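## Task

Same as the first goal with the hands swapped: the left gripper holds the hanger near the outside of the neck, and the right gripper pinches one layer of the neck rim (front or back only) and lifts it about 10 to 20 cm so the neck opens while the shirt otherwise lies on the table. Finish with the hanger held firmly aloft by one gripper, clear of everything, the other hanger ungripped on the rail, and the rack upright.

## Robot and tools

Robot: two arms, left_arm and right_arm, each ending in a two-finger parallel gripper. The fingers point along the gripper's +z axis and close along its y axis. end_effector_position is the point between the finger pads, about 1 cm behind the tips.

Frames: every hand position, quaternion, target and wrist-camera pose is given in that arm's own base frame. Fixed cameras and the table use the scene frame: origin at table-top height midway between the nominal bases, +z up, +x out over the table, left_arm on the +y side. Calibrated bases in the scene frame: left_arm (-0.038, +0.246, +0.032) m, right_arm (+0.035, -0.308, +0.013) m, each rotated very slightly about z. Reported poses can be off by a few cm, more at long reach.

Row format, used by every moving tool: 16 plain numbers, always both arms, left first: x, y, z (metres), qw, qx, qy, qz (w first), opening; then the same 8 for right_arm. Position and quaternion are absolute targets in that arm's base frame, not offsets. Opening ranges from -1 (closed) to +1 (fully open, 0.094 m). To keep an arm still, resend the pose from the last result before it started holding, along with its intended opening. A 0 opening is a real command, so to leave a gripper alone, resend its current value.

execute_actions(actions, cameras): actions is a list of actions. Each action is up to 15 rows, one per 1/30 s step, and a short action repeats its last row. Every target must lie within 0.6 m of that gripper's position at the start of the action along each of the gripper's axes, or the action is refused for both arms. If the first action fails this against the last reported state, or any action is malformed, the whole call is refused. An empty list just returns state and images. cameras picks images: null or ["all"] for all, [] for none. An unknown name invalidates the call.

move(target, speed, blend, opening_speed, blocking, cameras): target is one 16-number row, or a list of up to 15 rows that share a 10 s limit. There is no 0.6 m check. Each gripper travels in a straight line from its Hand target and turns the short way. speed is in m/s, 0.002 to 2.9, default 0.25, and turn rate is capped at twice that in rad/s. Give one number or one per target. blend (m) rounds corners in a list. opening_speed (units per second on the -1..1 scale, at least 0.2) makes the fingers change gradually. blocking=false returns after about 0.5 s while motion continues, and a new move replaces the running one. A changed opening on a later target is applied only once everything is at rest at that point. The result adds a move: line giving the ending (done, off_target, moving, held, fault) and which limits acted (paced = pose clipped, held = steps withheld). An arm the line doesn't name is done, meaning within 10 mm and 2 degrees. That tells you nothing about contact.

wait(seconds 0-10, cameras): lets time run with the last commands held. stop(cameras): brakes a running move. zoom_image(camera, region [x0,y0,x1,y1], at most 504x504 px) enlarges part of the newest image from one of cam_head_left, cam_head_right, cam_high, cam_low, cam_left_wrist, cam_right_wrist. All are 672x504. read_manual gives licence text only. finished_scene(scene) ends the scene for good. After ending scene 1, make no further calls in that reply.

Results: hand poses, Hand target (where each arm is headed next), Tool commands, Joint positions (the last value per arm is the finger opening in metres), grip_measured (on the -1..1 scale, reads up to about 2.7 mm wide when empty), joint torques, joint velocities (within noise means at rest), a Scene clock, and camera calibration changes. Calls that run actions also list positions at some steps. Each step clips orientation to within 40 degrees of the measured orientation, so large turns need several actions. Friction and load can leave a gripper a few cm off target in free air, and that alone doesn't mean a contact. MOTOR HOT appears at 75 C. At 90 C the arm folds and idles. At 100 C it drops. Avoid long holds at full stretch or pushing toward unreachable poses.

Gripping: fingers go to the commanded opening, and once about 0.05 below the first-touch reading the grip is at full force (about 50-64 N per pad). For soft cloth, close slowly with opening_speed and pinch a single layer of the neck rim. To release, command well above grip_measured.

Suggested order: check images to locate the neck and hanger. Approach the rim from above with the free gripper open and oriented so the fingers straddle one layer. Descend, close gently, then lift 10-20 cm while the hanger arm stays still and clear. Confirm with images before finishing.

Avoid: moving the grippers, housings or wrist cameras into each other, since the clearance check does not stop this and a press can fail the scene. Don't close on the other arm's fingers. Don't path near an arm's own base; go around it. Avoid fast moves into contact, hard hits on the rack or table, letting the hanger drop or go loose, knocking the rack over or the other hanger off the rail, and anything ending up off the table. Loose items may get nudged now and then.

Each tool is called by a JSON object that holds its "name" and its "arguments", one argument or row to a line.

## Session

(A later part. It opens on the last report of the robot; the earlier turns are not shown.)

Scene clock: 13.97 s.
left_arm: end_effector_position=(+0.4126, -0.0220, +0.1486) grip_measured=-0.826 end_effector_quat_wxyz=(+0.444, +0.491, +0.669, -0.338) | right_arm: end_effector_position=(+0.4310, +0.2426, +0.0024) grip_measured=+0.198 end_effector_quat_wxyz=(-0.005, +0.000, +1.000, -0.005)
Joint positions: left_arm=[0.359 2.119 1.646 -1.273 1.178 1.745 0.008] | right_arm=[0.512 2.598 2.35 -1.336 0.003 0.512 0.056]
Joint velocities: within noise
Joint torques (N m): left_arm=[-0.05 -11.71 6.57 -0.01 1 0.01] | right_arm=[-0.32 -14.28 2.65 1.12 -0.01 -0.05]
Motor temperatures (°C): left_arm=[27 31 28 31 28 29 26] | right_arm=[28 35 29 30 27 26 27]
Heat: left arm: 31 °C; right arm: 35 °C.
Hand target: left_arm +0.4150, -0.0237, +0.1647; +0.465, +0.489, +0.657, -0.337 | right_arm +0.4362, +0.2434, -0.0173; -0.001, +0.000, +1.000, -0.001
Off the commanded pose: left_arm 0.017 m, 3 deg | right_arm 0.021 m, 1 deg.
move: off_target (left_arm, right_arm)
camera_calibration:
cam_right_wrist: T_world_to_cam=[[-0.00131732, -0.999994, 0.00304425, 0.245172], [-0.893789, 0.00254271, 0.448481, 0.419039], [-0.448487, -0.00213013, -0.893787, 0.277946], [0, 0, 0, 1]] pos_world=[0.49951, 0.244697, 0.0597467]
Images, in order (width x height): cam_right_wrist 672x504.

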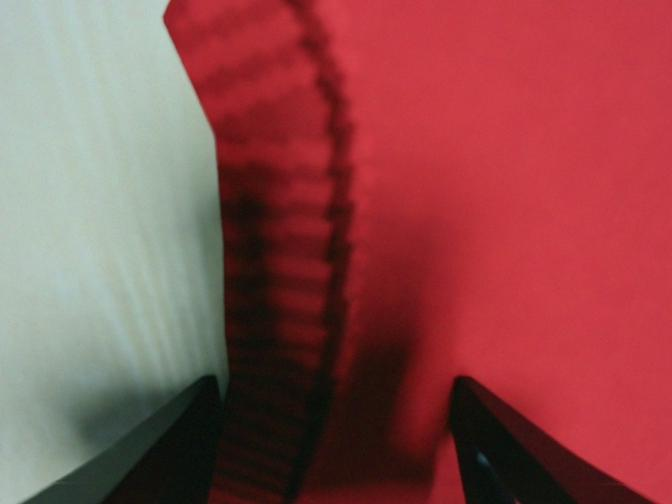

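{"name": "move", "arguments": {
  "target": [0.4153, -0.0238, 0.1650, 0.465, 0.489, 0.657, -0.337, -1, 0.437, 0.244, -0.018, 0, 0, 1, 0, -1],
  "opening_speed": 1.5,
  "cameras": ["cam_right_wrist"]
}}

{"name": "move", "arguments": {
  "target": [0.4153, -0.0238, 0.1650, 0.465, 0.489, 0.657, -0.337, -1, 0.437, 0.244, 0.06, 0, 0, 1, 0, -1],
  "speed": 0.12,
  "cameras": ["cam_right_wrist", "cam_low","cam_high"]
}}

Scene clock: 15.10 s.
left_arm: end_effector_position=(+0.4126, -0.0220, +0.1486) grip_measured=-0.826 end_effector_quat_wxyz=(+0.444, +0.491, +0.669, -0.338) | right_arm: end_effector_position=(+0.4376, +0.2374, +0.0022) grip_measured=-0.948 end_effector_quat_wxyz=(+0.006, +0.003, +1.000, -0.012)
Joint positions: left_arm=[0.359 2.119 1.646 -1.273 1.178 1.745 0.008] | right_arm=[0.504 2.598 2.348 -1.322 0.026 0.511 0.002]
Joint velocities: within noise
Joint torques (N m): left_arm=[0.01 -11.69 6.61 -0.05 1.01 0.02] | right_arm=[0.23 -14.22 2.88 0.99 -0.22 -0.05]
Motor temperatures (°C): left_arm=[27 31 28 31 28 29 26] | right_arm=[28 36 29 30 27 26 27]
Heat: left arm: 31 °C; right arm: 36 °C.
Hand target: left_arm +0.4150, -0.0237, +0.1647; +0.465, +0.489, +0.657, -0.337 | right_arm +0.4362, +0.2434, -0.0174; -0.001, +0.000, +1.000, -0.001
Off the commanded pose: left_arm 0.017 m, 3 deg | right_arm 0.021 m, 2 deg.
move: off_target (left_arm, right_arm)
camera_calibration:
cam_right_wrist: T_world_to_cam=[[-0.00746704, -0.999834, 0.0165988, 0.242663], [-0.90356, 0.0138574, 0.428237, 0.42657], [-0.428396, -0.0118004, -0.903514, 0.274233], [0, 0, 0, 1]] pos_world=[0.504724, 0.239947, 0.0610727]
Images, in order (width x height): cam_right_wrist 672x504.

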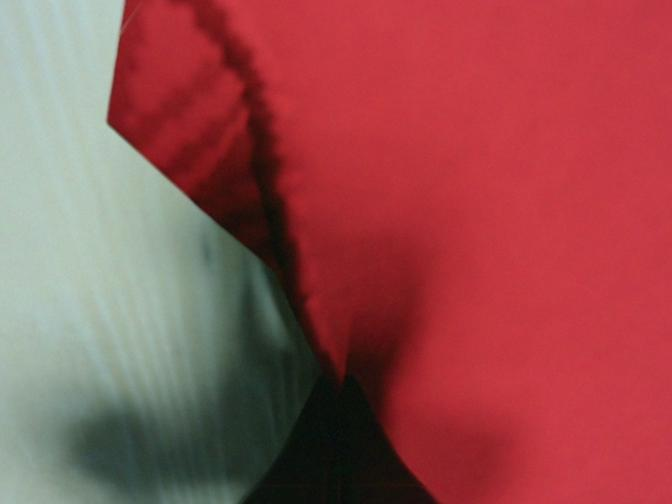

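Scene clock: 16.47 s.
left_arm: end_effector_position=(+0.4126, -0.0220, +0.1486) grip_measured=-0.826 end_effector_quat_wxyz=(+0.444, +0.491, +0.669, -0.338) | right_arm: end_effector_position=(+0.4398, +0.2425, +0.0749) grip_measured=-0.948 end_effector_quat_wxyz=(+0.025, +0.003, +1.000, +0.010)
Joint positions: left_arm=[0.359 2.119 1.646 -1.273 1.178 1.745 0.008] | right_arm=[0.504 2.608 2.659 -1.568 0.007 0.511 0.002]
Joint velocities: within noise
Joint torques (N m): left_arm=[-0.01 -11.74 6.56 -0.01 1 -0.02] | right_arm=[0.24 -12.38 6.71 0.36 -0.04 -0.04]
Motor temperatures (°C): left_arm=[27 31 28 31 28 29 26] | right_arm=[28 36 29 30 27 26 27]
Heat: left arm: 31 °C; right arm: 36 °C.
Hand target: left_arm +0.4150, -0.0237, +0.1647; +0.465, +0.489, +0.657, -0.337 | right_arm +0.4365, +0.2436, +0.0601; +0.008, +0.000, +1.000, +0.004
Off the commanded pose: left_arm 0.017 m, 3 deg | right_arm 0.015 m, 3 deg.
joint sent to its limit (right arm) — joint 4 (wrist pitch), lower limit. The joint targets still meet the commanded pose.
move: off_target (left_arm, right_arm)
camera_calibration:
cam_right_wrist: T_world_to_cam=[[-0.00635958, -0.999628, -0.0265249, 0.249294], [-0.91927, -0.00459576, 0.3936, 0.411301], [-0.393576, 0.0268867, -0.918899, 0.317426], [0, 0, 0, 1]] pos_world=[0.504613, 0.242557, 0.136407]
Images, in order (width x height): cam_high 672x504, cam_low 672x504, cam_right_wrist 672x504.

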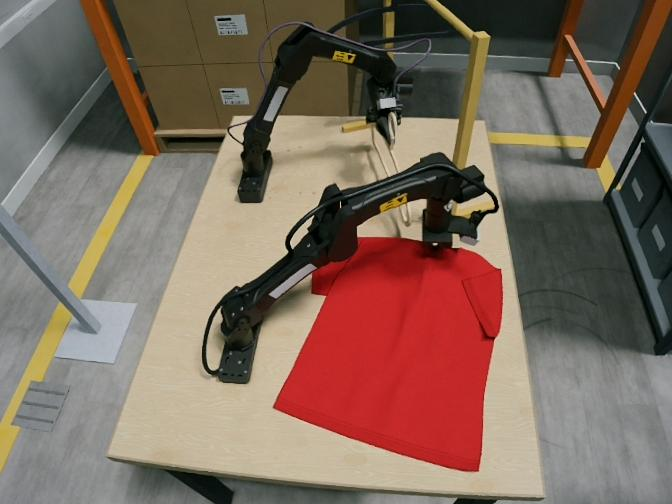

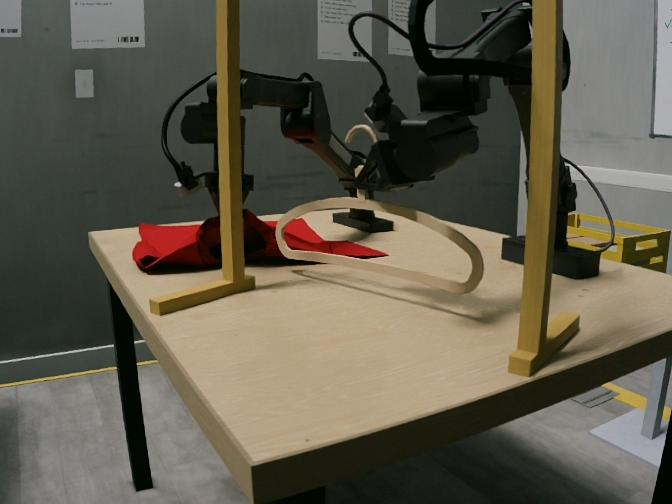

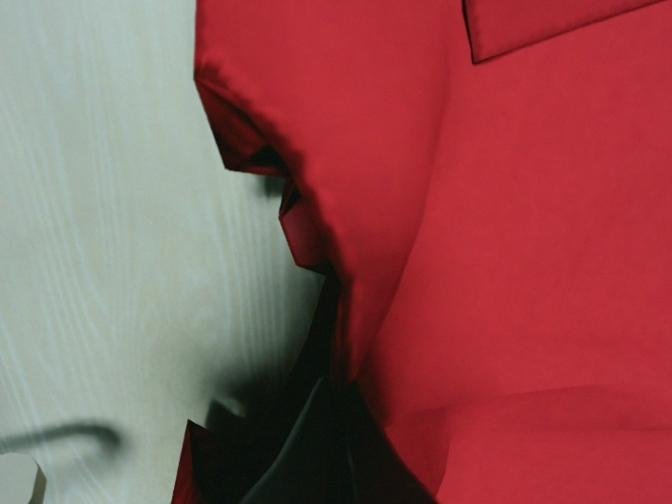

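{"name": "zoom_image", "arguments": {
  "camera": "cam_low",
  "region": [120, 170, 320, 290]
}}

{"name": "zoom_image", "arguments": {
  "camera": "cam_high",
  "region": [380, 190, 520, 300]
}}

{"name": "zoom_image", "arguments": {
  "camera": "cam_right_wrist",
  "region": [150, 100, 550, 504]
}}

Scaled by 2.520 from the camera's 672x504 image, which has a finer 960x720 frame.

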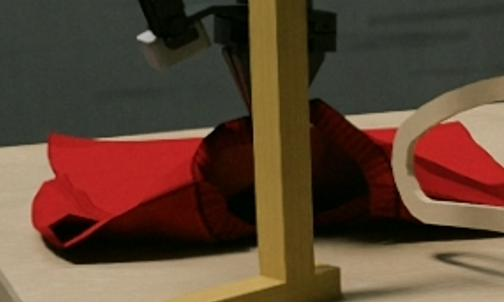

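Scaled by 3.600 from the camera's 672x504 image, which has a finer 960x720 frame.

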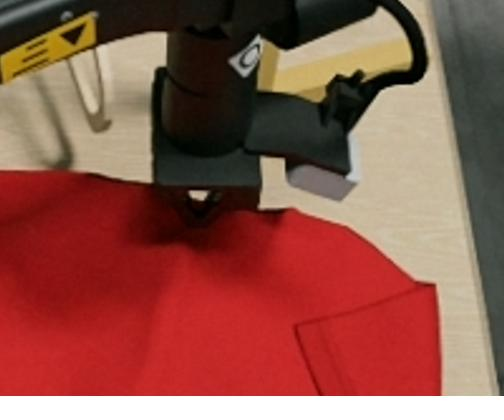

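Scaled by 1.248 from the camera's 672x504 image, which has a finer 960x720 frame.

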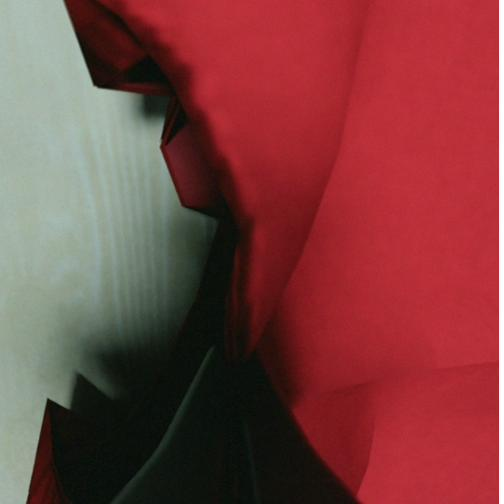

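{"name": "move", "arguments": {
  "target": [0.4153, -0.0238, 0.1650, 0.465, 0.489, 0.657, -0.337, -1, 0.437, 0.238, 0.105, 0, 0, 1, 0, -1],
  "speed": 0.12
}}

{"name": "zoom_image", "arguments": {
  "camera": "cam_low",
  "region": [120, 170, 320, 290]
}}

Scene clock: 17.73 s.
left_arm: end_effector_position=(+0.4126, -0.0220, +0.1486) grip_measured=-0.826 end_effector_quat_wxyz=(+0.444, +0.491, +0.669, -0.338) | right_arm: end_effector_position=(+0.4398, +0.2425, +0.0799) grip_measured=-0.948 end_effector_quat_wxyz=(+0.029, -0.001, +1.000, +0.012)
Joint positions: left_arm=[0.359 2.119 1.646 -1.273 1.178 1.745 0.008] | right_arm=[0.504 2.598 2.659 -1.57 0.007 0.502 0.002]
Joint velocities: within noise
Joint torques (N m): left_arm=[-0.09 -11.79 6.57 -0.01 1.02 0.04] | right_arm=[-0.55 -21.14 4.19 0.38 -0.04 -0.04]
Motor temperatures (°C): left_arm=[27 31 28 31 29 29 26] | right_arm=[28 36 29 30 27 26 27]
Heat: left arm: 31 °C; right arm: 36 °C.
Hand target: left_arm +0.4150, -0.0237, +0.1647; +0.465, +0.489, +0.657, -0.337 | right_arm +0.4373, +0.2382, +0.1039; +0.041, +0.000, +0.999, +0.022
Off the commanded pose: left_arm 0.017 m, 3 deg | right_arm 0.026 m, 4 deg.
joint sent to its limit (right arm) — joint 4 (wrist pitch), lower limit. The joint targets are off in orientation, not in position.
move: off_target (left_arm, right_arm)
camera_calibration:
cam_left_wrist: T_world_to_cam=[[-0.95615, -0.292874, 0.00157487, 0.388462], [-0.214394, 0.696252, -0.685032, 0.242904], [0.199532, -0.655331, -0.728511, 0.098304], [0, 0, 0, 1]] pos_world=[0.40389, 0.00906947, 0.237401]
cam_right_wrist: T_world_to_cam=[[0.00225954, -0.999538, -0.0303076, 0.245901], [-0.922276, -0.0137977, 0.386285, 0.41354], [-0.386525, 0.0270791, -0.921881, 0.319002], [0, 0, 0, 1]] pos_world=[0.504145, 0.242855, 0.14179]

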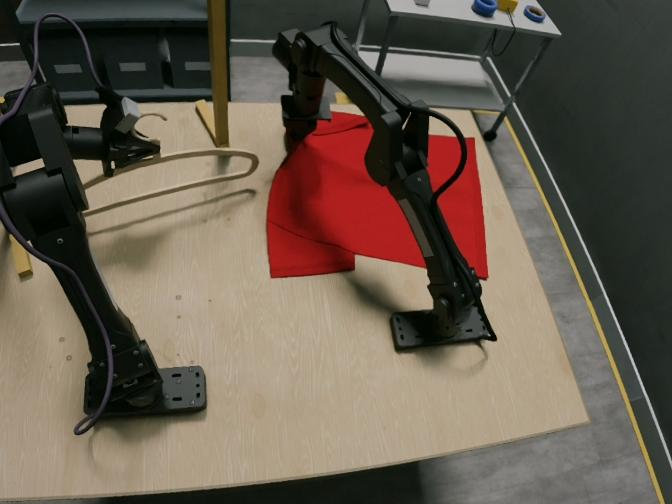

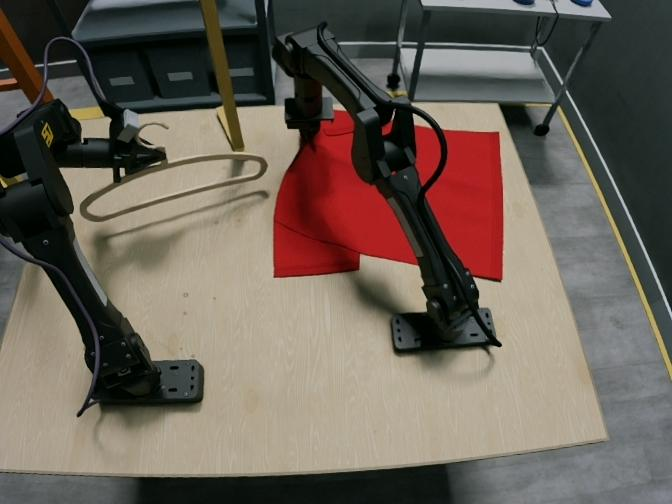

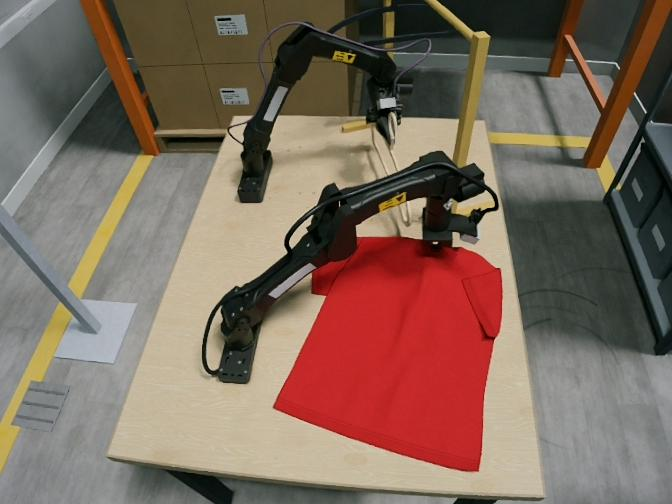

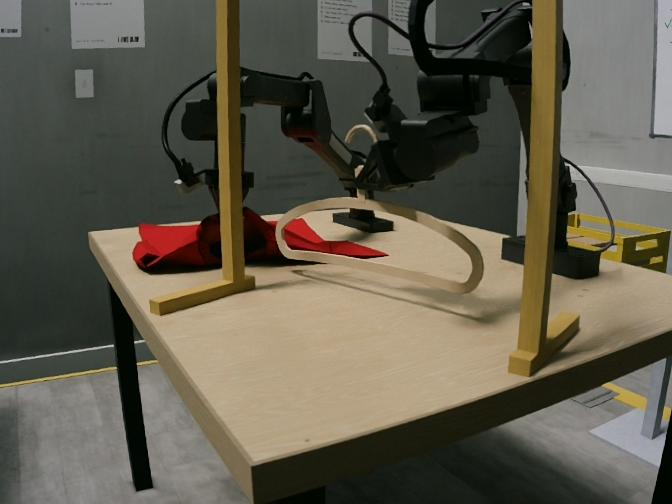

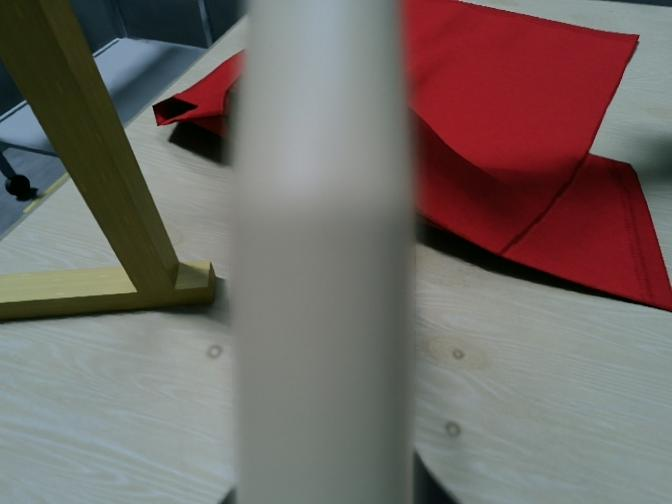

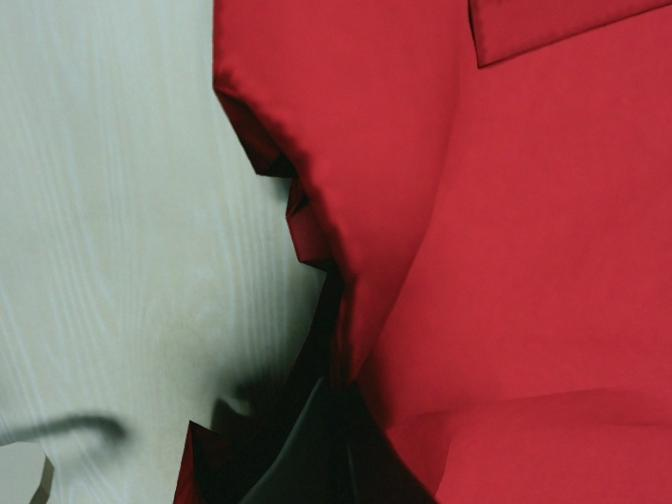

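Scaled by 2.520 from the camera's 672x504 image, which has a finer 960x720 frame.

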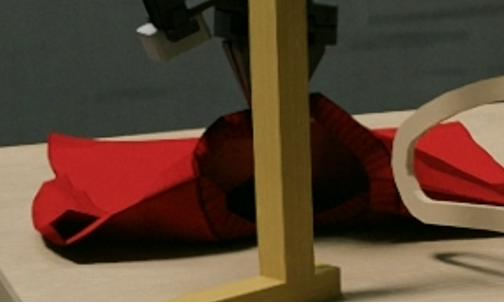

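{"name": "move", "arguments": {
  "target": [0.4153, -0.0238, 0.1650, 0.465, 0.489, 0.657, -0.337, -1, 0.437, 0.238, 0.142, 0.041, 0, 0.999, 0.022, -1],
  "speed": 0.12,
  "cameras": ["cam_low","cam_high","cam_right_wrist"]
}}

{"name": "zoom_image", "arguments": {
  "camera": "cam_low",
  "region": [120, 170, 320, 290]
}}

Scene clock: 18.73 s.
left_arm: end_effector_position=(+0.4126, -0.0220, +0.1486) grip_measured=-0.826 end_effector_quat_wxyz=(+0.444, +0.491, +0.669, -0.338) | right_arm: end_effector_position=(+0.4402, +0.2428, +0.1231) grip_measured=-0.948 end_effector_quat_wxyz=(+0.066, -0.001, +0.997, +0.032)
Joint positions: left_arm=[0.359 2.119 1.646 -1.273 1.178 1.745 0.008] | right_arm=[0.504 2.508 2.659 -1.574 0.007 0.502 0.002]
Joint velocities: within noise
Joint torques (N m): left_arm=[0.05 -11.78 6.6 -0.02 1.05 0.03] | right_arm=[-0.54 -19.58 4.23 0.59 -0.04 -0.06]
Motor temperatures (°C): left_arm=[27 32 28 31 29 29 26] | right_arm=[28 37 29 30 27 26 27]
Heat: left arm: 32 °C; right arm: 37 °C.
Hand target: left_arm +0.4150, -0.0237, +0.1647; +0.465, +0.489, +0.657, -0.337 | right_arm +0.4371, +0.2380, +0.1412; +0.075, +0.000, +0.996, +0.040
Off the commanded pose: left_arm 0.017 m, 3 deg | right_arm 0.020 m, 3 deg.
joint sent to its limit (right arm) — joint 4 (wrist pitch), lower limit. The joint targets are off in orientation, not in position.
move: off_target (left_arm, right_arm)
camera_calibration:
cam_right_wrist: T_world_to_cam=[[0.00601458, -0.99744, -0.0712591, 0.250357], [-0.948517, -0.0282569, 0.315464, 0.421057], [-0.31667, 0.065693, -0.946258, 0.321947], [0, 0, 0, 1]] pos_world=[0.499824, 0.240465, 0.189657]
Images, in order (width x height): cam_high 672x504, cam_low 672x504, cam_right_wrist 672x504.

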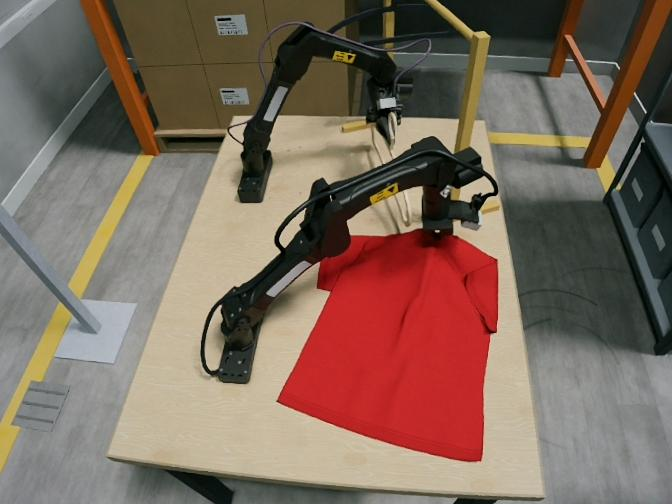

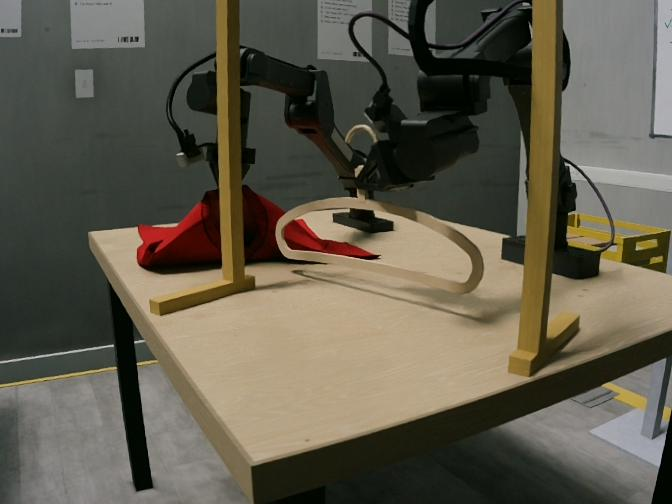

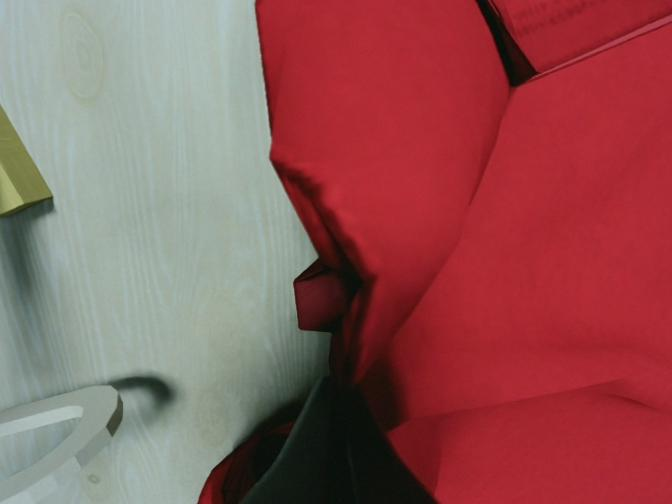

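Scaled by 2.520 from the camera's 672x504 image, which has a finer 960x720 frame.

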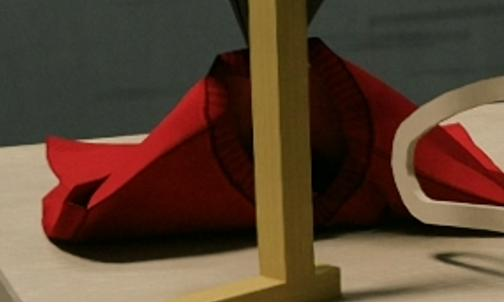

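{"name": "finished_scene", "arguments": {
  "scene": 2
}}

The scene is finished: the task was done.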